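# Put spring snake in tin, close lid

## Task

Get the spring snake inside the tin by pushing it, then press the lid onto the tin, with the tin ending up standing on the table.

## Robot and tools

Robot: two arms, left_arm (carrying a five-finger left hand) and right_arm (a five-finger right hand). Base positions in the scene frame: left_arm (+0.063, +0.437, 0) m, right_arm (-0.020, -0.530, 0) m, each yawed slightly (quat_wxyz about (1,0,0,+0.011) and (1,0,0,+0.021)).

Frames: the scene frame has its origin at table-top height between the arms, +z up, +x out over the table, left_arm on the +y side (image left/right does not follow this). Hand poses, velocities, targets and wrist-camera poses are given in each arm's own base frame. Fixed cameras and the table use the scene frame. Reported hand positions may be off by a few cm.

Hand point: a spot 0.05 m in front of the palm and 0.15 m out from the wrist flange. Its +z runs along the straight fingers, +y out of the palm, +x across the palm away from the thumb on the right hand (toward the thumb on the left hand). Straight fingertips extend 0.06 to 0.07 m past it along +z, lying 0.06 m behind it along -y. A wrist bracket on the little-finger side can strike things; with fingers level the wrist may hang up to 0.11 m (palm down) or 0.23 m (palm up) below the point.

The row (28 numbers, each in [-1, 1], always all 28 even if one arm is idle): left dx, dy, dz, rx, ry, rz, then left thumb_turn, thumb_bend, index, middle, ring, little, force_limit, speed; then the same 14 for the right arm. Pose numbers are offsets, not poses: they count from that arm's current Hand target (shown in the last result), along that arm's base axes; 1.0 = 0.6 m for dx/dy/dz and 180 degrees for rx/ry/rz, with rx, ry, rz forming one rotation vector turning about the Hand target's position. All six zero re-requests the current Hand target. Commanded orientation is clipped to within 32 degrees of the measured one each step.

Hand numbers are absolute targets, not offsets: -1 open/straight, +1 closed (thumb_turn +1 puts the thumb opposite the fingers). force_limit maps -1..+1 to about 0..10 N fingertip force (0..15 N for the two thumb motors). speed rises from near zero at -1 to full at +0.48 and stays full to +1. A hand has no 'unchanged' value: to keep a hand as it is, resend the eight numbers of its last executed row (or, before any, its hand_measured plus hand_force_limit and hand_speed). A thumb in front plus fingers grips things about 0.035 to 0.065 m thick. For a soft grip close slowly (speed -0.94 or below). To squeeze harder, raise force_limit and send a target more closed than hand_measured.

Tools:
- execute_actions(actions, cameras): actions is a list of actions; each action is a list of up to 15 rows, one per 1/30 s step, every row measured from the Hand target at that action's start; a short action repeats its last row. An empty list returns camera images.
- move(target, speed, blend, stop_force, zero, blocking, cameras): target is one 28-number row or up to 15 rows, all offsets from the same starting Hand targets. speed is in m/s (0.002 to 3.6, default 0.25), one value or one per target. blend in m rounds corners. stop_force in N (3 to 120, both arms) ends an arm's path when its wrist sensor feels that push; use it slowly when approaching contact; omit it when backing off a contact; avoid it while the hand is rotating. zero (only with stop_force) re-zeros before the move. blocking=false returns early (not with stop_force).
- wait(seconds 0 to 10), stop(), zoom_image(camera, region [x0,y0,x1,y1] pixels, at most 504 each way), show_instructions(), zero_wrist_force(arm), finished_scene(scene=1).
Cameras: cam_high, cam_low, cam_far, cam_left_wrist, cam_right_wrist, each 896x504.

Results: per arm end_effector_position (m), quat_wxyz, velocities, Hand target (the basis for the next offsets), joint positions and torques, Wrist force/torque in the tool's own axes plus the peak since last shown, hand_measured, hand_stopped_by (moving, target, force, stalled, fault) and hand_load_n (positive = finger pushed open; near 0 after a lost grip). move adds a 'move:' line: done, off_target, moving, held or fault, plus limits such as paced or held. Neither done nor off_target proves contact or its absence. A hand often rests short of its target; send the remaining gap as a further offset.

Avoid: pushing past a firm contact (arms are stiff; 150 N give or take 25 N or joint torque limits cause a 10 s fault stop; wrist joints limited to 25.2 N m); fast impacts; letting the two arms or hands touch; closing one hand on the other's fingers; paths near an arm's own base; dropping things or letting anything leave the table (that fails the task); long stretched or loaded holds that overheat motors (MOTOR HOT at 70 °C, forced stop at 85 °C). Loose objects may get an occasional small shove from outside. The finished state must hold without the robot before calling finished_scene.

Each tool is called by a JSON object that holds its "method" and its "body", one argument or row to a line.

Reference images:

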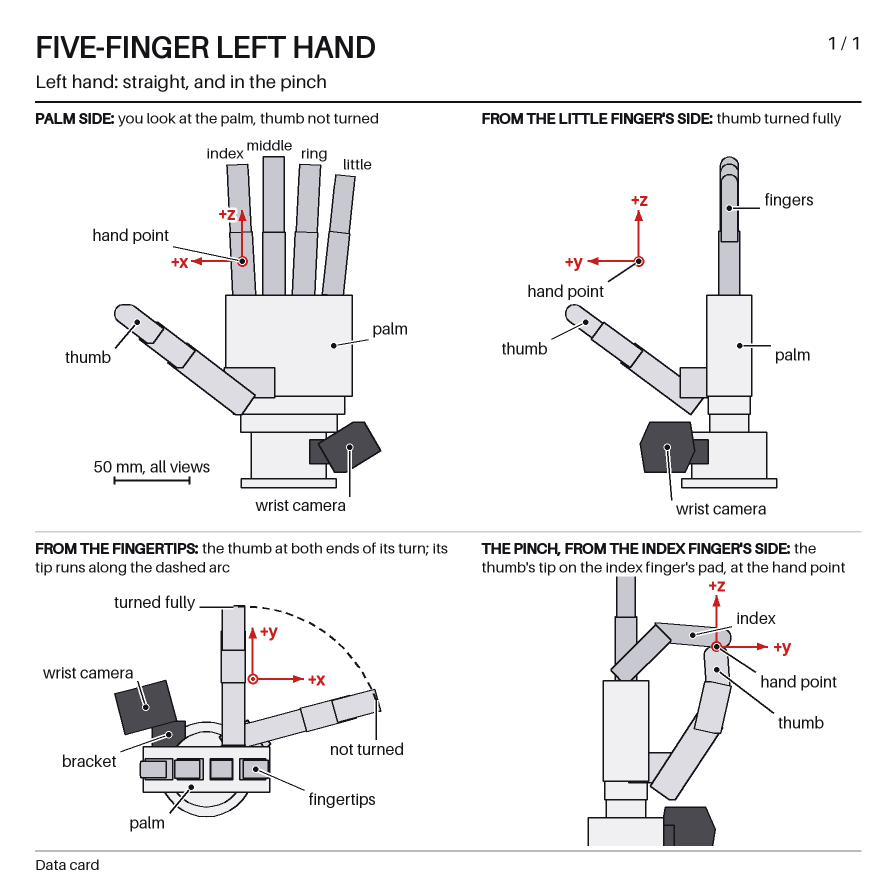

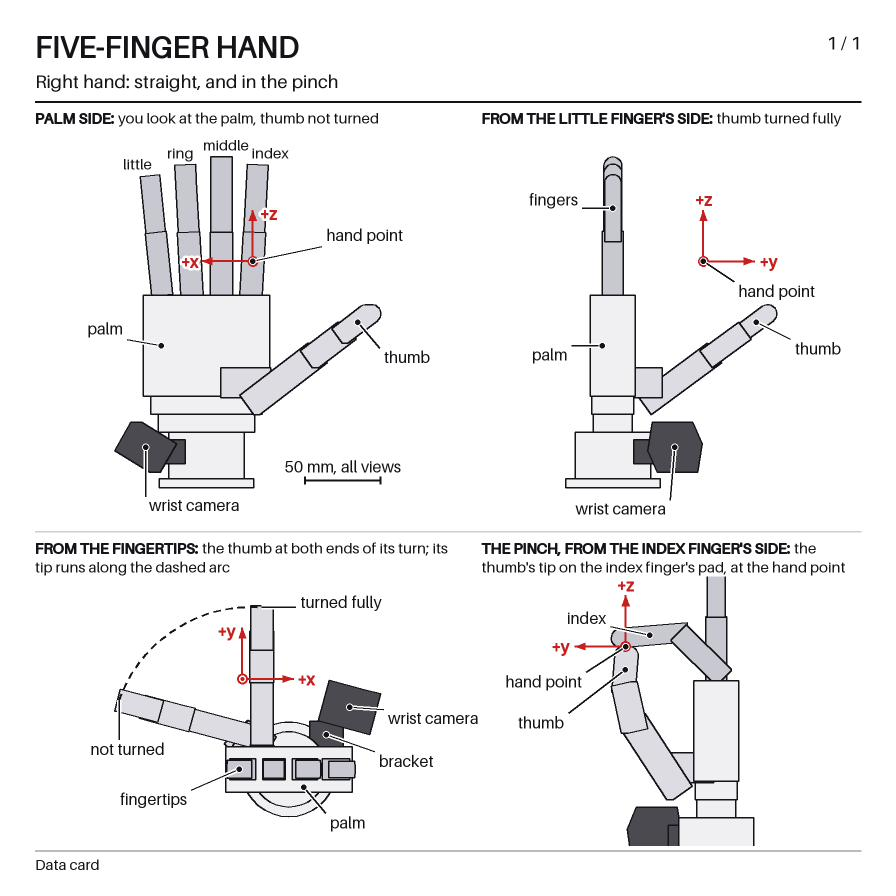

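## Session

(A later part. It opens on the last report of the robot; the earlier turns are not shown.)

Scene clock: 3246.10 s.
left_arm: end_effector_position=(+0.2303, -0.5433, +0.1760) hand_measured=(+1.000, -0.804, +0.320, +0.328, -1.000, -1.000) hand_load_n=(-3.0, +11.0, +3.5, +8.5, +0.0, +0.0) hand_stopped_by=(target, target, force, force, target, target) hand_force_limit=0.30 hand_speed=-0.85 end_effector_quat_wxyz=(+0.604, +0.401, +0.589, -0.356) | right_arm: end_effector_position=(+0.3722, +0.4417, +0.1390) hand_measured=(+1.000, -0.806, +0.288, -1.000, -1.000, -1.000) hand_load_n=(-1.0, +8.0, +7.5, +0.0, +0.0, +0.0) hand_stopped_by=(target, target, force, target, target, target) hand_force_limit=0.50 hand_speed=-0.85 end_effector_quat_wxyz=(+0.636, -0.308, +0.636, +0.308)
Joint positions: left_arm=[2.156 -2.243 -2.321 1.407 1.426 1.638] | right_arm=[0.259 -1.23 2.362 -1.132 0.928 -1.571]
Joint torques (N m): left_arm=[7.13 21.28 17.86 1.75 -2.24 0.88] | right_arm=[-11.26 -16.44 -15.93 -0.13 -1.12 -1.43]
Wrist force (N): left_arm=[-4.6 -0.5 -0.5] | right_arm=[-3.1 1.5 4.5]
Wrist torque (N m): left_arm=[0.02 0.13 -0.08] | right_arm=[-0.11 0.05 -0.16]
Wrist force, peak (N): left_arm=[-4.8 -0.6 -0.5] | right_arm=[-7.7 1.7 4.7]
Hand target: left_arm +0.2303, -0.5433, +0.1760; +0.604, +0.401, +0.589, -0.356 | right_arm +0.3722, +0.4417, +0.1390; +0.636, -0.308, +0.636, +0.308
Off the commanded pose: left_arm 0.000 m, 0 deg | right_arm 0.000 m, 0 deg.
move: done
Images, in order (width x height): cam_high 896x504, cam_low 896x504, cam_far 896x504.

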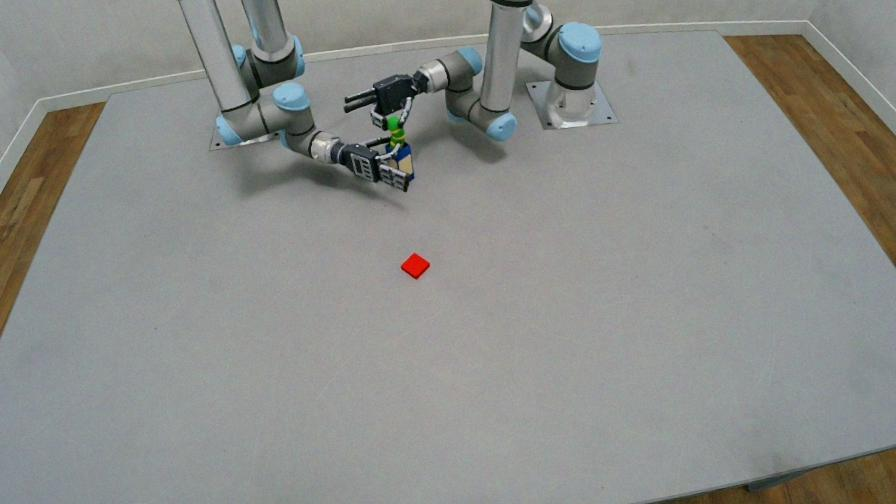

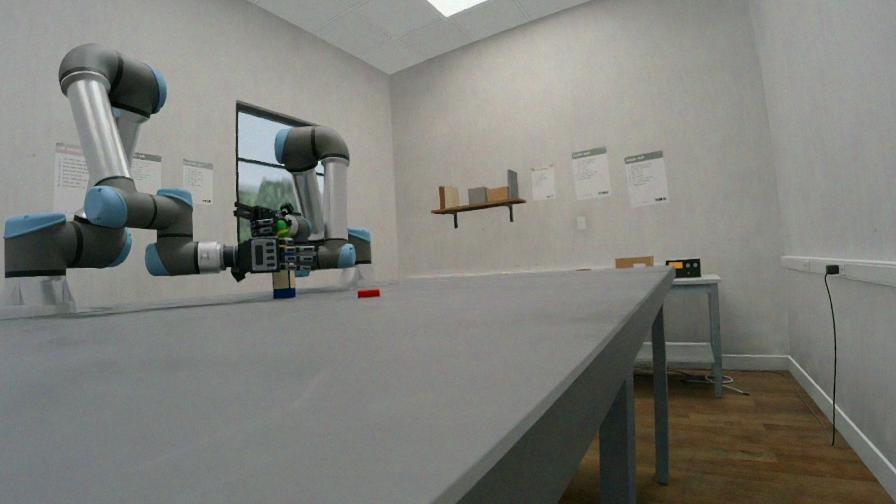

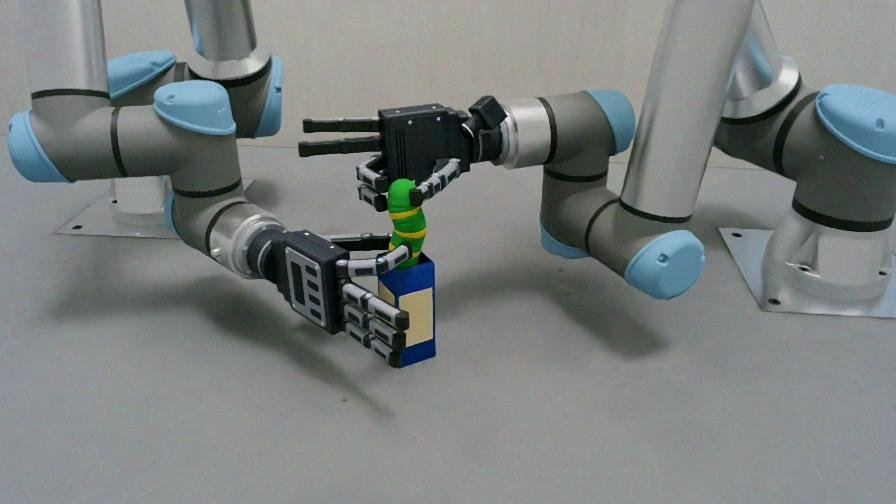

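{"method": "move", "body": {
  "target": [0,0,-0.03,0,0,0,1,-0.8,0.5,0.5,-1,-1,0.3,-0.85,0,0,0,0,0,0,1,-0.8,0.6,-1,-1,-1,0.5,-0.85],
  "speed": 0.02,
  "stop_force": 5,
  "cameras": ["cam_far","cam_low","cam_high"]
}}

{"method": "zoom_image", "body": {
  "camera": "cam_far",
  "region": [300, 80, 500, 380]
}}

{"method": "zoom_image", "body": {
  "camera": "cam_high",
  "region": [340, 80, 440, 200]
}}

Scene clock: 3260.10 s.
left_arm: end_effector_position=(+0.2303, -0.5433, +0.1580) hand_measured=(+1.000, -0.804, +0.320, +0.328, -1.000, -1.000) hand_load_n=(-5.0, +11.0, +3.0, +9.0, +0.0, +0.0) hand_stopped_by=(target, target, force, force, target, target) hand_force_limit=0.30 hand_speed=-0.85 end_effector_quat_wxyz=(+0.604, +0.401, +0.589, -0.356) | right_arm: end_effector_position=(+0.3722, +0.4417, +0.1390) hand_measured=(+1.000, -0.806, +0.288, -1.000, -1.000, -1.000) hand_load_n=(-1.5, +8.5, +8.0, +0.0, +0.0, +0.0) hand_stopped_by=(target, target, force, target, target, target) hand_force_limit=0.50 hand_speed=-0.85 end_effector_quat_wxyz=(+0.636, -0.308, +0.636, +0.308)
Joint positions: left_arm=[2.156 -2.3 -2.312 1.455 1.426 1.638] | right_arm=[0.259 -1.23 2.362 -1.132 0.928 -1.571]
Joint torques (N m): left_arm=[6.3 21.05 15.05 1.22 -1.62 0.7] | right_arm=[-9.87 -23.78 -16.45 -1.38 -1.01 0.03]
Wrist force (N): left_arm=[-6.2 -0.8 -0.9] | right_arm=[-2.4 1.5 4.8]
Wrist torque (N m): left_arm=[0.00 0.12 -0.04] | right_arm=[-0.08 0.09 -0.20]
Wrist force, peak (N): left_arm=[-6.6 -0.8 -0.6] | right_arm=[-3.4 1.8 5.1]
Hand target: left_arm +0.2303, -0.5433, +0.1580; +0.604, +0.401, +0.589, -0.356 | right_arm +0.3722, +0.4417, +0.1390; +0.636, -0.308, +0.636, +0.308
Off the commanded pose: left_arm 0.000 m, 0 deg | right_arm 0.000 m, 0 deg.
move: done
Images, in order (width x height): cam_high 896x504, cam_low 896x504, cam_far 896x504.

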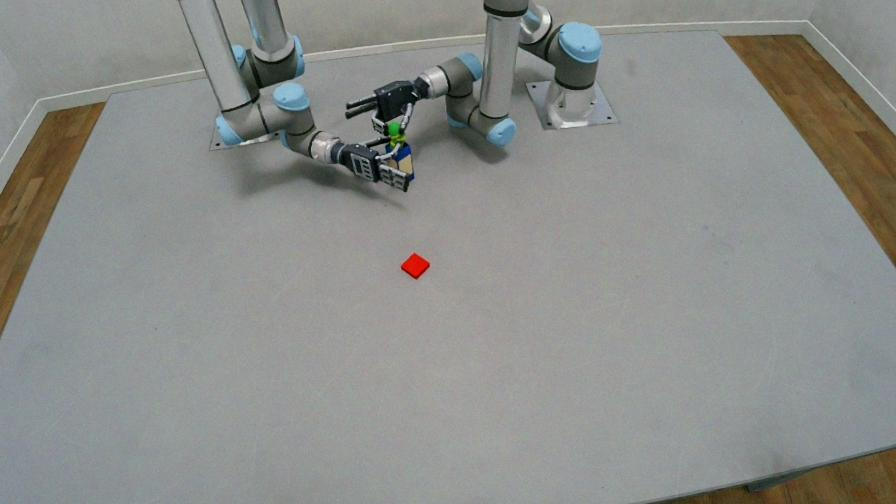

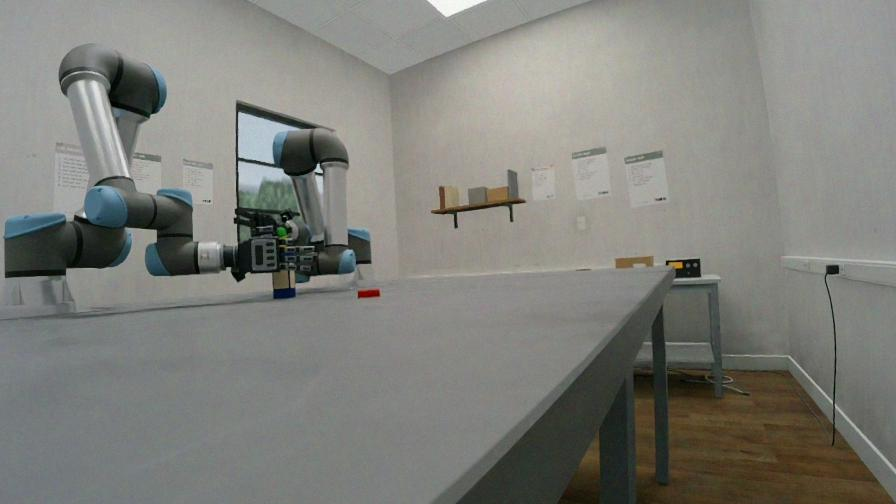

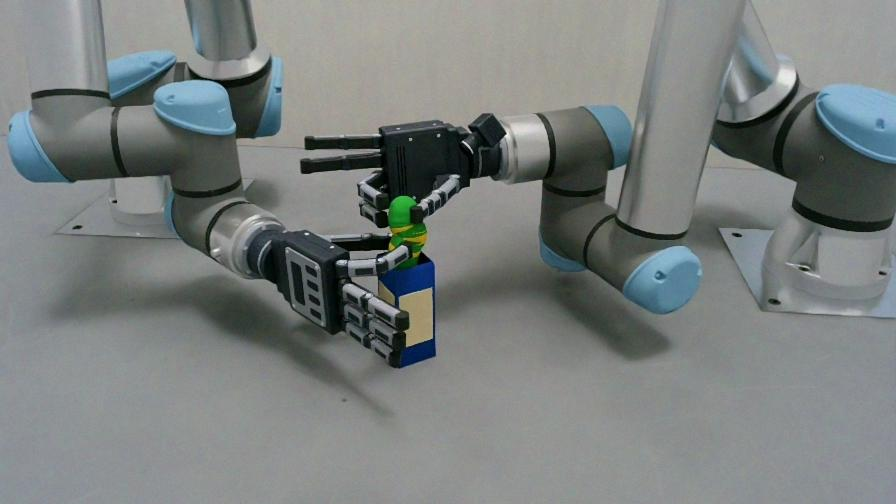

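Scaled by 1.680 from the camera's 896x504 image, which has a finer 1280x720 frame.

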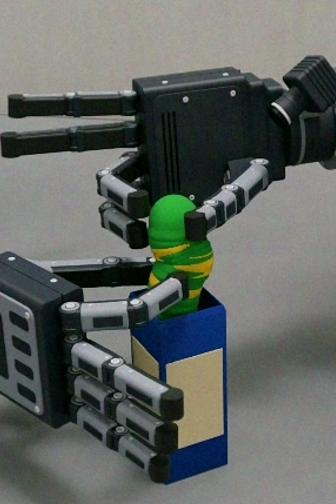

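Scaled by 4.200 from the camera's 896x504 image, which has a finer 1280x720 frame.

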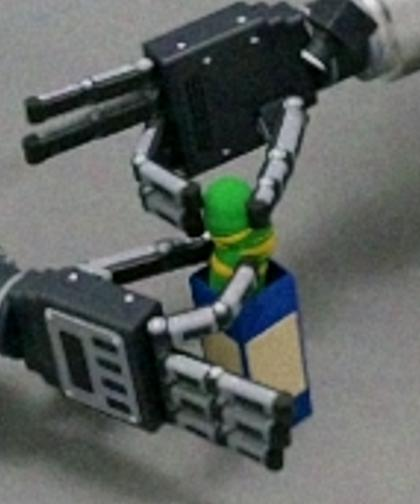

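{"method": "wait", "body": {
  "seconds": 0.1,
  "cameras": ["cam_far","cam_low"]
}}

Scene clock: 3295.33 s.
left_arm: end_effector_position=(+0.2303, -0.5433, +0.1580) hand_measured=(+1.000, -0.804, +0.320, +0.328, -1.000, -1.000) hand_load_n=(-5.0, +11.0, +3.5, +9.0, +0.0, +0.0) hand_stopped_by=(target, target, force, force, target, target) hand_force_limit=0.30 hand_speed=-0.85 end_effector_quat_wxyz=(+0.604, +0.401, +0.589, -0.356) | right_arm: end_effector_position=(+0.3722, +0.4417, +0.1390) hand_measured=(+1.000, -0.806, +0.288, -1.000, -1.000, -1.000) hand_load_n=(-1.5, +8.5, +8.0, +0.0, +0.0, +0.0) hand_stopped_by=(target, target, force, target, target, target) hand_force_limit=0.50 hand_speed=-0.85 end_effector_quat_wxyz=(+0.636, -0.308, +0.636, +0.308)
Joint positions: left_arm=[2.156 -2.3 -2.312 1.455 1.426 1.638] | right_arm=[0.259 -1.23 2.362 -1.132 0.928 -1.571]
Joint torques (N m): left_arm=[7.25 21.17 16.12 1.24 -1.63 0.49] | right_arm=[-10.31 -27.41 -17.42 -1.39 -0.97 0.77]
Wrist force (N): left_arm=[-6.4 -0.7 -0.8] | right_arm=[-2.5 1.2 4.4]
Wrist torque (N m): left_arm=[0.01 0.13 -0.05] | right_arm=[-0.12 0.11 -0.21]
Wrist force, peak (N): left_arm=[-6.6 -0.8 -0.6] | right_arm=[-2.3 1.5 5.5]
Hand target: left_arm +0.2303, -0.5433, +0.1580; +0.604, +0.401, +0.589, -0.356 | right_arm +0.3722, +0.4417, +0.1390; +0.636, -0.308, +0.636, +0.308
Off the commanded pose: left_arm 0.000 m, 0 deg | right_arm 0.000 m, 0 deg.
wait: 0.10 s; at rest from the start
Images, in order (width x height): cam_low 896x504, cam_far 896x504.

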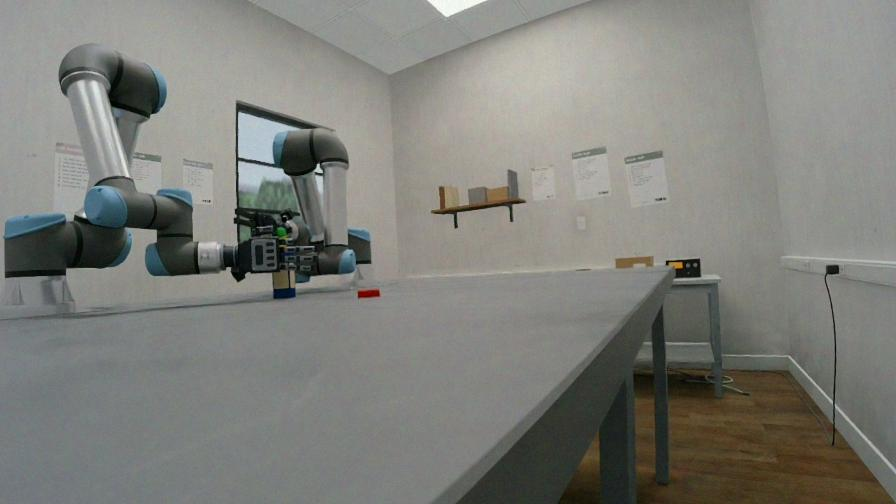

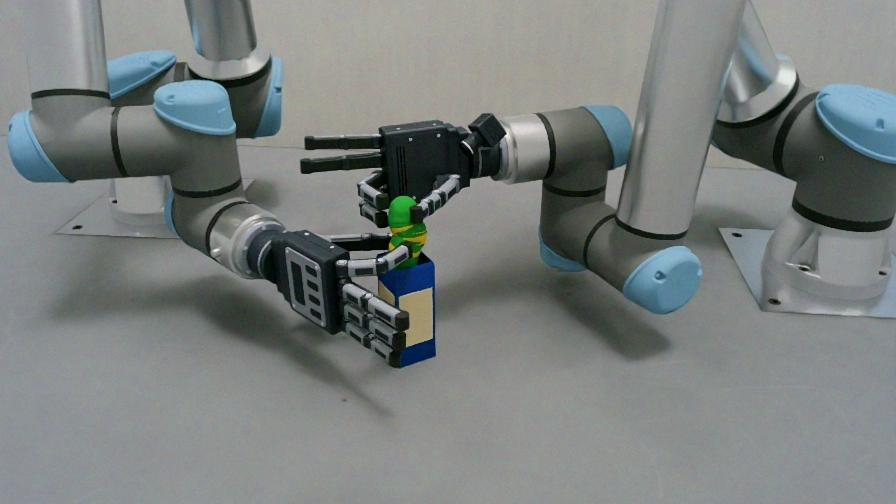

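{"method": "execute_actions", "body": {
  "actions": [
    [[0,0,0,0,0,0,1,-0.8,0.5,0.5,-1,-1,0.3,-0.85,0,0,0,0,0,0,1,-0.84,0.18,-1,-1,-1,0.5,-0.5]]
  ],
  "cameras": ["cam_far","cam_low"]
}}

Scene clock: 3303.67 s.
left_arm: end_effector_position=(+0.2303, -0.5433, +0.1580) hand_measured=(+1.000, -0.804, +0.320, +0.328, -1.000, -1.000) hand_load_n=(-5.0, +11.0, +3.5, +9.0, +0.0, +0.0) hand_stopped_by=(target, target, force, force, target, target) hand_force_limit=0.30 hand_speed=-0.85 end_effector_quat_wxyz=(+0.604, +0.401, +0.589, -0.356) | right_arm: end_effector_position=(+0.3722, +0.4417, +0.1390) hand_measured=(+1.000, -0.840, +0.180, -1.000, -1.000, -1.000) hand_load_n=(+0.0, +0.0, +0.0, +0.0, +0.0, +0.0) hand_stopped_by=(target, target, target, target, target, target) hand_force_limit=0.50 hand_speed=-0.50 end_effector_quat_wxyz=(+0.636, -0.308, +0.636, +0.308)
Joint positions: left_arm=[2.156 -2.3 -2.312 1.455 1.426 1.638] | right_arm=[0.259 -1.23 2.362 -1.132 0.928 -1.571]
Joint torques (N m): left_arm=[6.49 23.74 15.21 1.27 -1.9 0.54] | right_arm=[-10.91 -32.59 -17.41 -1.44 -1.01 1.75]
Wrist force (N): left_arm=[-5.0 -0.6 -0.6] | right_arm=[-3.5 1.5 4.2]
Wrist torque (N m): left_arm=[0.01 0.12 -0.05] | right_arm=[-0.14 0.02 -0.15]
Wrist force, peak (N): left_arm=[-6.6 -0.7 -0.9] | right_arm=[-2.7 1.7 5.2]
Hand target: left_arm +0.2303, -0.5433, +0.1580; +0.604, +0.401, +0.589, -0.356 | right_arm +0.3722, +0.4417, +0.1390; +0.636, -0.308, +0.636, +0.308
Off the commanded pose: left_arm 0.000 m, 0 deg | right_arm 0.000 m, 0 deg.
Step readings (end_effector_position of left_arm | right_arm):
0: (+0.2303, -0.5433, +0.1580) | (+0.3722, +0.4417, +0.1390)
1: (+0.2303, -0.5433, +0.1580) | (+0.3722, +0.4417, +0.1390)
2: (+0.2303, -0.5433, +0.1580) | (+0.3722, +0.4417, +0.1390)
4: (+0.2303, -0.5433, +0.1580) | (+0.3722, +0.4417, +0.1390)
8: (+0.2303, -0.5433, +0.1580) | (+0.3722, +0.4417, +0.1390)
15: (+0.2303, -0.5433, +0.1580) | (+0.3722, +0.4417, +0.1390)
Images, in order (width x height): cam_low 896x504, cam_far 896x504.

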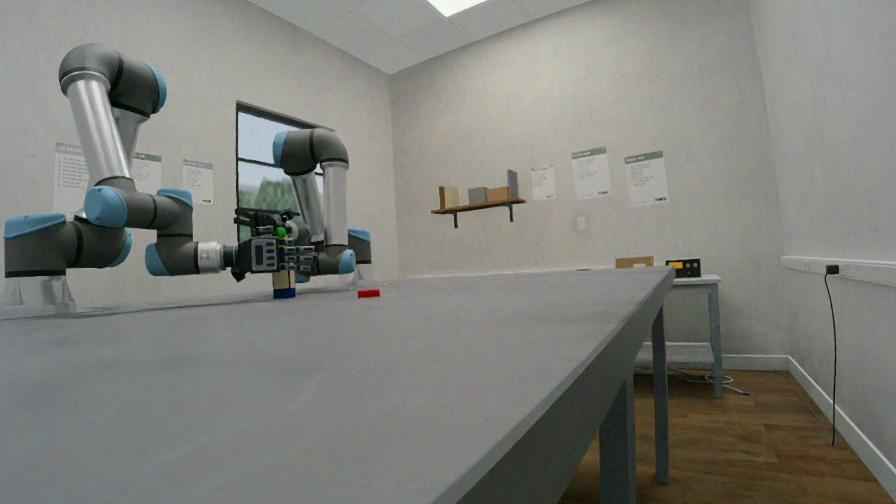

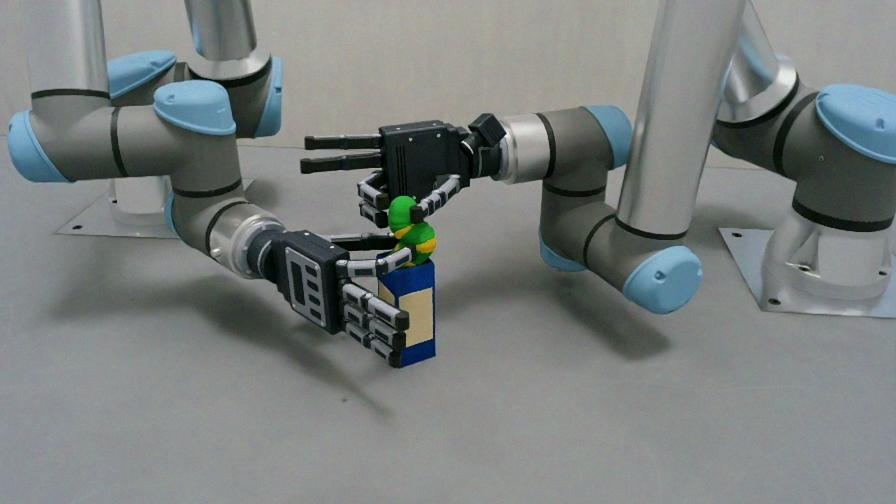

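{"method": "zoom_image", "body": {
  "camera": "cam_far",
  "region": [340, 170, 480, 300]
}}

Scaled by 3.600 from the camera's 896x504 image, which has a finer 1280x720 frame.

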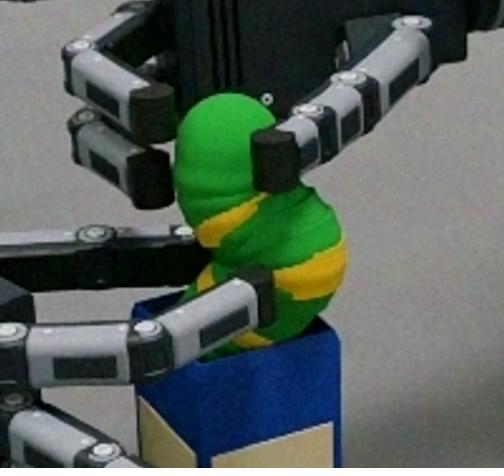

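{"method": "move", "body": {
  "target": [
    [0,0,0,0,0,0,1,-0.8,0.5,0.5,-1,-1,0.3,-0.85,-0.0035,0.0146,0,0,0,0,1,-0.84,0.18,-1,-1,-1,0.5,-0.5],
    [0,0,0,0,0,0,1,-0.8,0.5,0.5,-1,-1,0.3,-0.85,-0.0035,0.0146,0,0,0,0,1,-0.8,0.6,-1,-1,-1,0.5,-0.85]
  ],
  "speed": 0.05,
  "cameras": ["cam_far"]
}}

{"method": "zoom_image", "body": {
  "camera": "cam_far",
  "region": [340, 170, 480, 300]
}}

Scene clock: 3324.07 s.
left_arm: end_effector_position=(+0.2303, -0.5433, +0.1580) hand_measured=(+1.000, -0.804, +0.320, +0.328, -1.000, -1.000) hand_load_n=(-4.0, +11.0, +3.0, +9.5, +0.0, +0.0) hand_stopped_by=(target, target, force, force, target, target) hand_force_limit=0.30 hand_speed=-0.85 end_effector_quat_wxyz=(+0.604, +0.401, +0.589, -0.356) | right_arm: end_effector_position=(+0.3702, +0.4504, +0.1390) hand_measured=(+1.000, -0.804, +0.288, -1.000, -1.000, -1.000) hand_load_n=(-0.5, +8.0, +9.0, +0.0, +0.0, +0.0) hand_stopped_by=(target, target, force, target, target, target) hand_force_limit=0.50 hand_speed=-0.85 end_effector_quat_wxyz=(+0.636, -0.308, +0.636, +0.308)
Joint positions: left_arm=[2.156 -2.3 -2.312 1.455 1.426 1.638] | right_arm=[0.288 -1.224 2.351 -1.127 0.957 -1.571]
Joint torques (N m): left_arm=[6.64 31.37 14.88 1.22 -1.94 0.31] | right_arm=[13.52 -16.25 -16.46 0.22 0.55 1.94]
Wrist force (N): left_arm=[-5.0 -0.6 -0.4] | right_arm=[-3.8 0.1 5.3]
Wrist torque (N m): left_arm=[0.02 0.10 -0.06] | right_arm=[-0.14 0.03 -0.16]
Wrist force, peak (N): left_arm=[-5.5 -0.6 -0.4] | right_arm=[-3.7 0.1 5.7]
Hand target: left_arm +0.2303, -0.5433, +0.1580; +0.604, +0.401, +0.589, -0.356 | right_arm +0.3701, +0.4504, +0.1390; +0.636, -0.308, +0.636, +0.308
Off the commanded pose: left_arm 0.000 m, 0 deg | right_arm 0.000 m, 0 deg.
move: done
Images, in order (width x height): cam_far 896x504.

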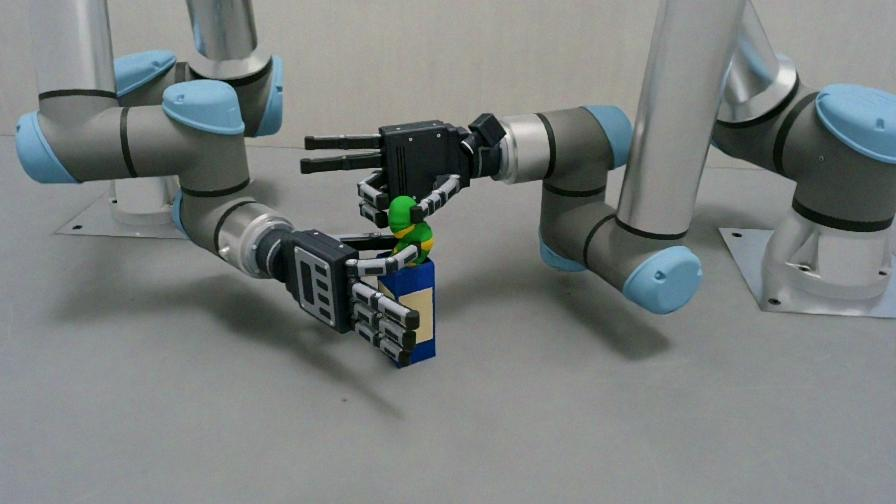

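Scaled by 3.600 from the camera's 896x504 image, which has a finer 1280x720 frame.

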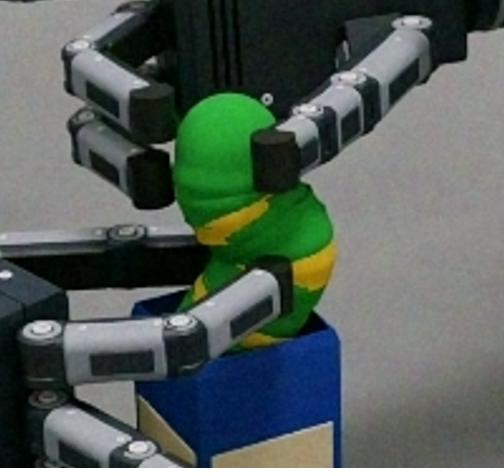

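{"method": "move", "body": {
  "target": [0,0,0,0,0,0,1,-0.8,0.5,0.5,-1,-1,0.3,-0.85,0.0033,-0.0138,0,0,0,0,1,-0.8,0.6,-1,-1,-1,0.5,-0.85],
  "speed": 0.03,
  "cameras": ["cam_far","cam_low"]
}}

{"method": "zoom_image", "body": {
  "camera": "cam_far",
  "region": [340, 170, 480, 300]
}}

{"method": "zoom_image", "body": {
  "camera": "cam_low",
  "region": [220, 190, 340, 310]
}}

Scene clock: 3333.23 s.
left_arm: end_effector_position=(+0.2303, -0.5433, +0.1580) hand_measured=(+1.000, -0.804, +0.320, +0.328, -1.000, -1.000) hand_load_n=(-3.5, +11.0, +3.5, +8.5, +0.0, +0.0) hand_stopped_by=(target, target, force, force, target, target) hand_force_limit=0.30 hand_speed=-0.85 end_effector_quat_wxyz=(+0.604, +0.401, +0.589, -0.356) | right_arm: end_effector_position=(+0.3721, +0.4422, +0.1390) hand_measured=(+1.000, -0.806, +0.288, -1.000, -1.000, -1.000) hand_load_n=(+2.5, +8.5, +8.5, +0.0, +0.0, +0.0) hand_stopped_by=(target, target, force, target, target, target) hand_force_limit=0.50 hand_speed=-0.85 end_effector_quat_wxyz=(+0.636, -0.308, +0.636, +0.308)
Joint positions: left_arm=[2.156 -2.3 -2.312 1.455 1.426 1.638] | right_arm=[0.261 -1.229 2.361 -1.132 0.93 -1.571]
Joint torques (N m): left_arm=[6.72 30.96 15.46 1.22 -2.04 0.17] | right_arm=[-11.16 -35.9 -2.02 -1.94 -1.2 1.3]
Wrist force (N): left_arm=[-4.8 -0.7 -0.7] | right_arm=[-5.8 1.9 5.6]
Wrist torque (N m): left_arm=[0.01 0.08 -0.07] | right_arm=[-0.10 0.16 -0.10]
Wrist force, peak (N): left_arm=[-5.3 -0.8 -0.7] | right_arm=[-5.9 2.4 5.7]
Hand target: left_arm +0.2303, -0.5433, +0.1580; +0.604, +0.401, +0.589, -0.356 | right_arm +0.3721, +0.4421, +0.1390; +0.636, -0.308, +0.636, +0.308
Off the commanded pose: left_arm 0.000 m, 0 deg | right_arm 0.000 m, 0 deg.
move: done
Images, in order (width x height): cam_low 896x504, cam_far 896x504.

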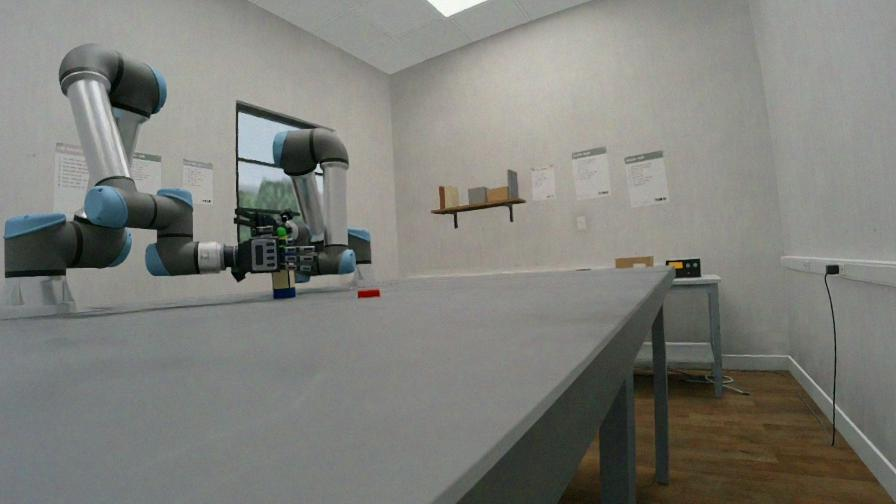

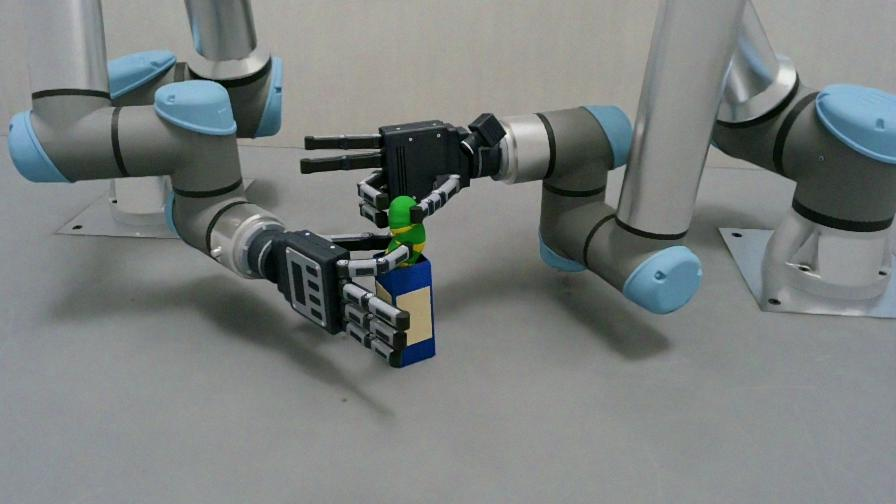

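Scaled by 3.600 from the camera's 896x504 image, which has a finer 1280x720 frame.

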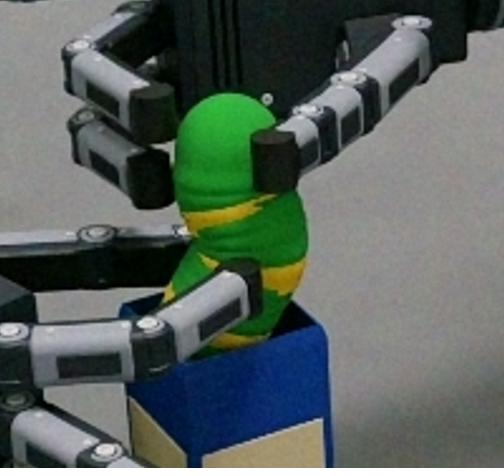

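Scaled by 4.200 from the camera's 896x504 image, which has a finer 1280x720 frame.

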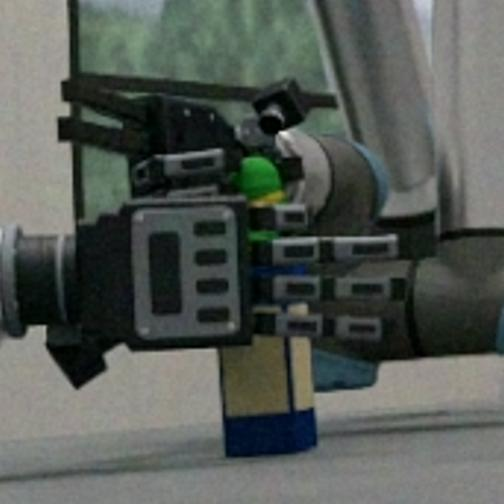

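{"method": "zoom_image", "body": {
  "camera": "cam_far",
  "region": [360, 240, 460, 380]
}}

{"method": "zoom_image", "body": {
  "camera": "cam_low",
  "region": [255, 250, 315, 310]
}}

Scaled by 3.600 from the camera's 896x504 image, which has a finer 1280x720 frame.

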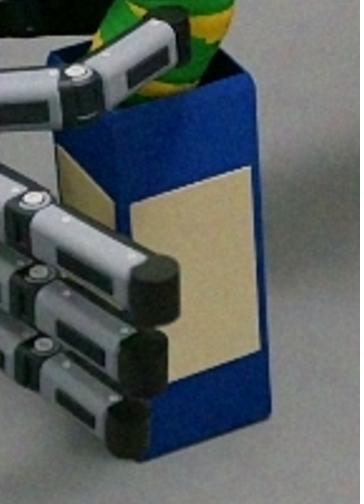

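Scaled by 8.400 from the camera's 896x504 image, which has a finer 1280x720 frame.

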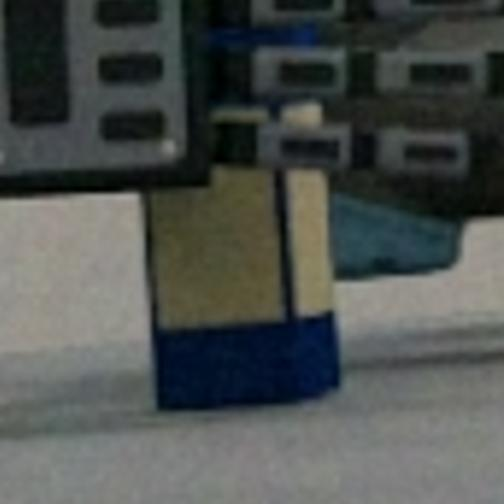

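{"method": "move", "body": {
  "target": [0,0,0,0,0,0,1,-0.8,0.5,0.5,-1,-1,0.3,-0.85,-0.0012,0.005,0,0,0,0,1,-0.8,0.6,-1,-1,-1,0.5,-0.85],
  "speed": 0.03,
  "cameras": ["cam_far","cam_low"]
}}

{"method": "zoom_image", "body": {
  "camera": "cam_far",
  "region": [340, 170, 480, 300]
}}

{"method": "zoom_image", "body": {
  "camera": "cam_low",
  "region": [255, 250, 315, 310]
}}

Scene clock: 3361.30 s.
left_arm: end_effector_position=(+0.2303, -0.5433, +0.1580) hand_measured=(+1.000, -0.804, +0.320, +0.328, -1.000, -1.000) hand_load_n=(-3.5, +11.0, +3.5, +8.5, +0.0, +0.0) hand_stopped_by=(target, target, force, force, target, target) hand_force_limit=0.30 hand_speed=-0.85 end_effector_quat_wxyz=(+0.604, +0.401, +0.589, -0.356) | right_arm: end_effector_position=(+0.3714, +0.4451, +0.1390) hand_measured=(+1.000, -0.806, +0.288, -1.000, -1.000, -1.000) hand_load_n=(-1.0, +8.5, +8.5, +0.0, +0.0, +0.0) hand_stopped_by=(target, target, force, target, target, target) hand_force_limit=0.50 hand_speed=-0.85 end_effector_quat_wxyz=(+0.636, -0.308, +0.636, +0.308)
Joint positions: left_arm=[2.156 -2.3 -2.312 1.455 1.426 1.638] | right_arm=[0.271 -1.227 2.357 -1.13 0.94 -1.571]
Joint torques (N m): left_arm=[6.75 30.98 15.08 1.23 -2.18 0.22] | right_arm=[12.67 -15.43 -17.87 -0.05 1.26 -1.09]
Wrist force (N): left_arm=[-5.3 -0.7 -0.7] | right_arm=[-3.2 1.3 5.2]
Wrist torque (N m): left_arm=[0.01 0.14 -0.08] | right_arm=[-0.14 0.05 -0.18]
Wrist force, peak (N): left_arm=[-5.5 -0.7 -0.7] | right_arm=[-6.2 2.1 5.9]
Hand target: left_arm +0.2303, -0.5433, +0.1580; +0.604, +0.401, +0.589, -0.356 | right_arm +0.3714, +0.4451, +0.1390; +0.636, -0.308, +0.636, +0.308
Off the commanded pose: left_arm 0.000 m, 0 deg | right_arm 0.000 m, 0 deg.
move: done
Images, in order (width x height): cam_low 896x504, cam_far 896x504.

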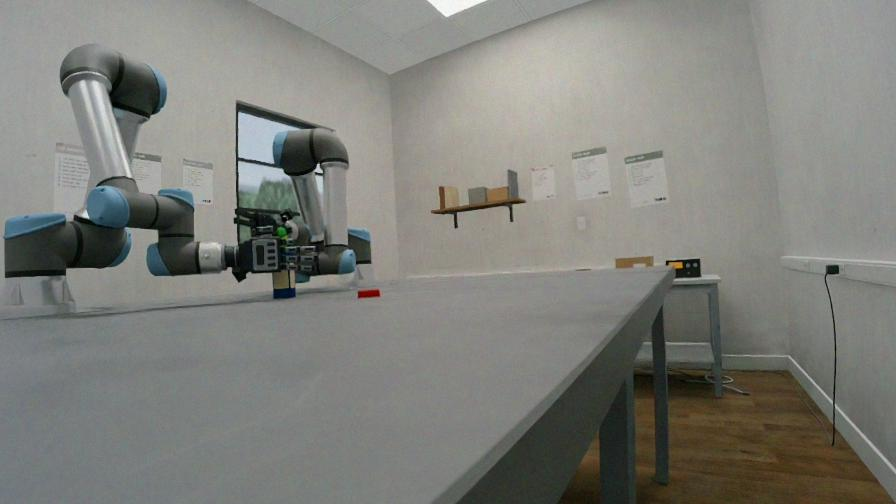

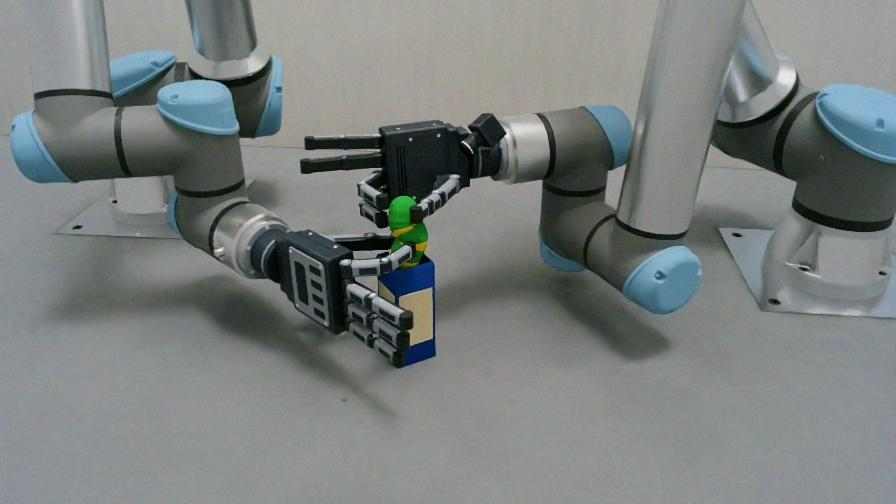

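Scaled by 3.600 from the camera's 896x504 image, which has a finer 1280x720 frame.

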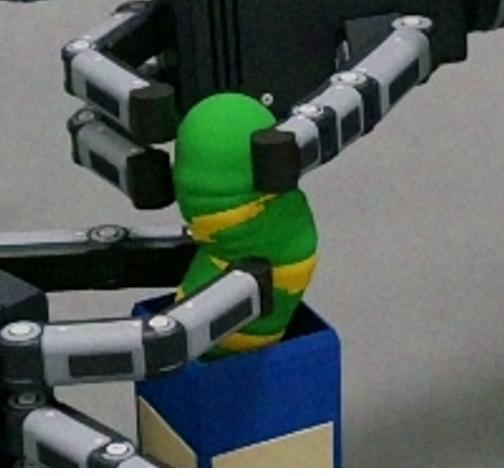

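Scaled by 8.400 from the camera's 896x504 image, which has a finer 1280x720 frame.

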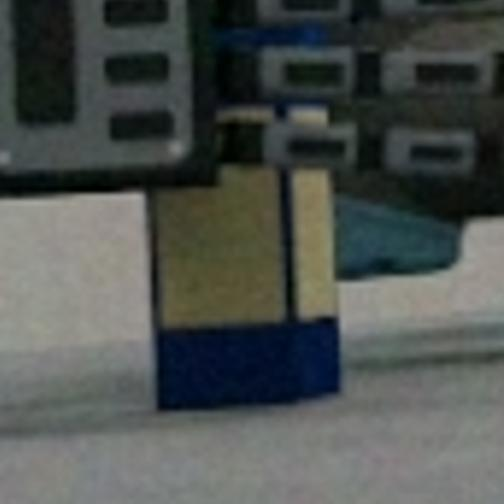

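{"method": "move", "body": {
  "target": [0,0,0.03,0,0,0,1,-0.8,0.5,0.5,-1,-1,0.3,-0.85,0,0,0,0,0,0,1,-0.8,0.6,-1,-1,-1,0.5,-0.85],
  "speed": 0.02,
  "cameras": ["cam_far","cam_low"]
}}

{"method": "zoom_image", "body": {
  "camera": "cam_far",
  "region": [340, 170, 480, 300]
}}

Scene clock: 3375.67 s.
left_arm: end_effector_position=(+0.2303, -0.5433, +0.1760) hand_measured=(+1.000, -0.804, +0.320, +0.328, -1.000, -1.000) hand_load_n=(-2.5, +11.0, +3.5, +8.5, +0.0, +0.0) hand_stopped_by=(target, target, force, force, target, target) hand_force_limit=0.30 hand_speed=-0.85 end_effector_quat_wxyz=(+0.604, +0.401, +0.589, -0.356) | right_arm: end_effector_position=(+0.3714, +0.4451, +0.1390) hand_measured=(+1.000, -0.806, +0.288, -1.000, -1.000, -1.000) hand_load_n=(+0.0, +8.5, +8.0, +0.0, +0.0, +0.0) hand_stopped_by=(target, target, force, target, target, target) hand_force_limit=0.50 hand_speed=-0.85 end_effector_quat_wxyz=(+0.636, -0.308, +0.636, +0.308)
Joint positions: left_arm=[2.156 -2.243 -2.321 1.407 1.426 1.638] | right_arm=[0.271 -1.227 2.357 -1.13 0.94 -1.571]
Joint torques (N m): left_arm=[6.12 32.68 -12.55 -0.93 -1.95 0.1] | right_arm=[12.41 -16.46 -16.75 0.02 1.42 -1.42]
Wrist force (N): left_arm=[-3.1 -0.8 -0.6] | right_arm=[-4.8 1.6 5.1]
Wrist torque (N m): left_arm=[-0.04 0.08 -0.09] | right_arm=[-0.12 0.03 -0.12]
Wrist force, peak (N): left_arm=[-5.4 -0.8 -0.8] | right_arm=[-4.9 1.5 5.2]
Hand target: left_arm +0.2303, -0.5433, +0.1760; +0.604, +0.401, +0.589, -0.356 | right_arm +0.3714, +0.4451, +0.1390; +0.636, -0.308, +0.636, +0.308
Off the commanded pose: left_arm 0.000 m, 0 deg | right_arm 0.000 m, 0 deg.
move: done
Images, in order (width x height): cam_low 896x504, cam_far 896x504.

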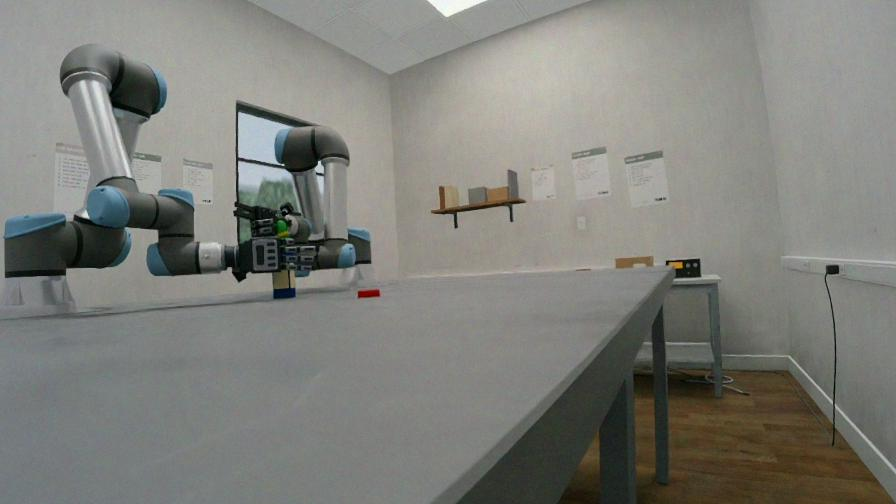

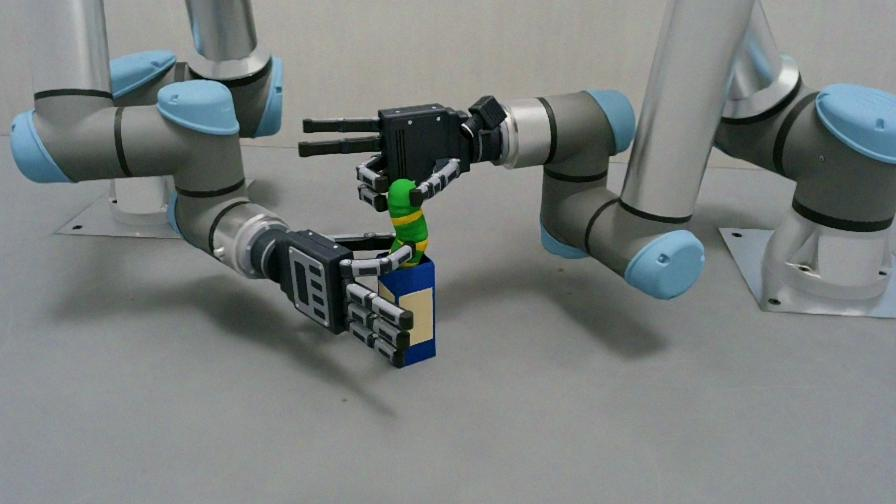

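Scaled by 3.600 from the camera's 896x504 image, which has a finer 1280x720 frame.

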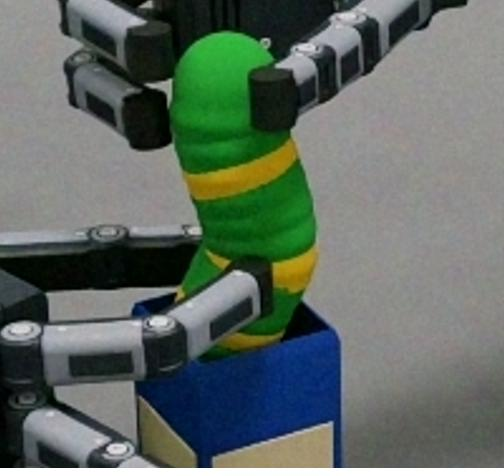

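{"method": "move", "body": {
  "target": [0,0,0.022,0,0,0,1,-0.8,0.5,0.5,-1,-1,0.3,-0.85,0,0,0,0,0,0,1,-0.8,0.6,-1,-1,-1,0.5,-0.85],
  "speed": 0.02,
  "cameras": ["cam_far","cam_low"]
}}

{"method": "zoom_image", "body": {
  "camera": "cam_far",
  "region": [340, 170, 480, 300]
}}

Scene clock: 3385.80 s.
left_arm: end_effector_position=(+0.2303, -0.5433, +0.1892) hand_measured=(+1.000, -0.804, +0.320, +0.328, -1.000, -1.000) hand_load_n=(-1.5, +11.0, +4.0, +8.0, +0.0, +0.0) hand_stopped_by=(target, target, force, force, target, target) hand_force_limit=0.30 hand_speed=-0.85 end_effector_quat_wxyz=(+0.604, +0.401, +0.589, -0.356) | right_arm: end_effector_position=(+0.3714, +0.4451, +0.1390) hand_measured=(+1.000, -0.806, +0.288, -1.000, -1.000, -1.000) hand_load_n=(+1.0, +9.0, +8.0, +0.0, +0.0, +0.0) hand_stopped_by=(target, target, force, target, target, target) hand_force_limit=0.50 hand_speed=-0.85 end_effector_quat_wxyz=(+0.636, -0.308, +0.636, +0.308)
Joint positions: left_arm=[2.156 -2.201 -2.327 1.37 1.426 1.638] | right_arm=[0.271 -1.227 2.357 -1.13 0.94 -1.571]
Joint torques (N m): left_arm=[3.18 34.31 -11.61 -0.47 0.5 -0.03] | right_arm=[12.39 -15.42 -14.81 -0.05 1.28 -1.33]
Wrist force (N): left_arm=[-1.8 -0.5 -0.9] | right_arm=[-5.7 1.4 4.6]
Wrist torque (N m): left_arm=[0.01 0.07 -0.12] | right_arm=[-0.14 0.00 -0.07]
Wrist force, peak (N): left_arm=[-3.4 -0.5 -0.7] | right_arm=[-6.9 1.4 4.4]
Hand target: left_arm +0.2303, -0.5433, +0.1892; +0.604, +0.401, +0.589, -0.356 | right_arm +0.3714, +0.4451, +0.1390; +0.636, -0.308, +0.636, +0.308
Off the commanded pose: left_arm 0.000 m, 0 deg | right_arm 0.000 m, 0 deg.
move: done
Images, in order (width x height): cam_low 896x504, cam_far 896x504.

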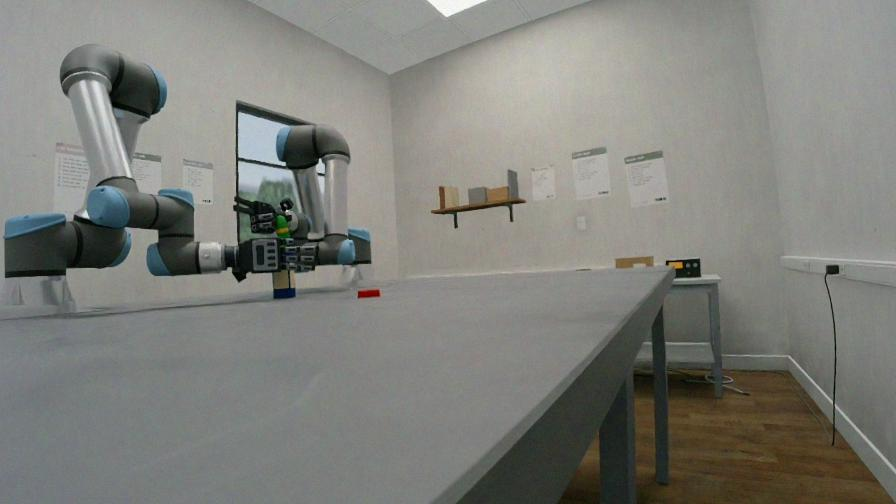

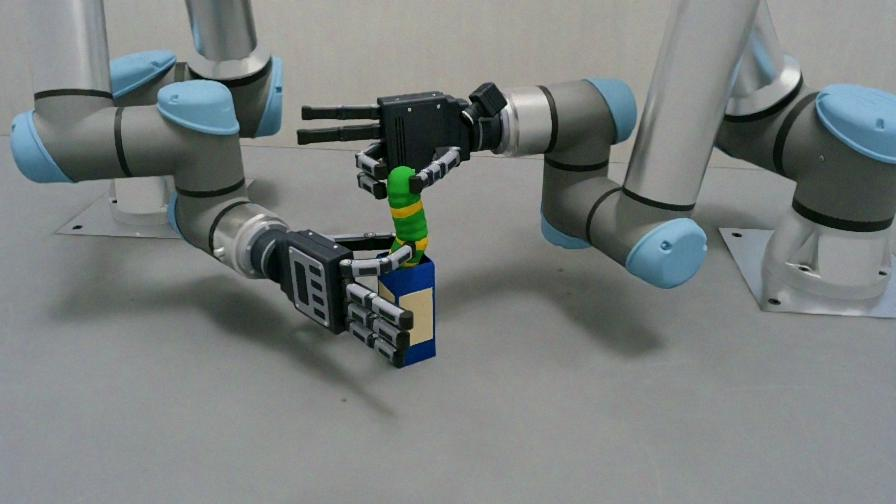

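Scaled by 3.600 from the camera's 896x504 image, which has a finer 1280x720 frame.

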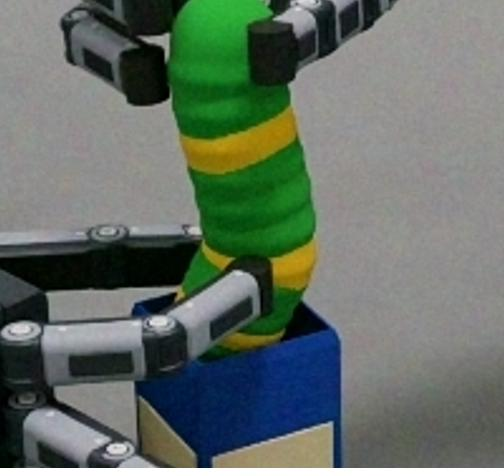

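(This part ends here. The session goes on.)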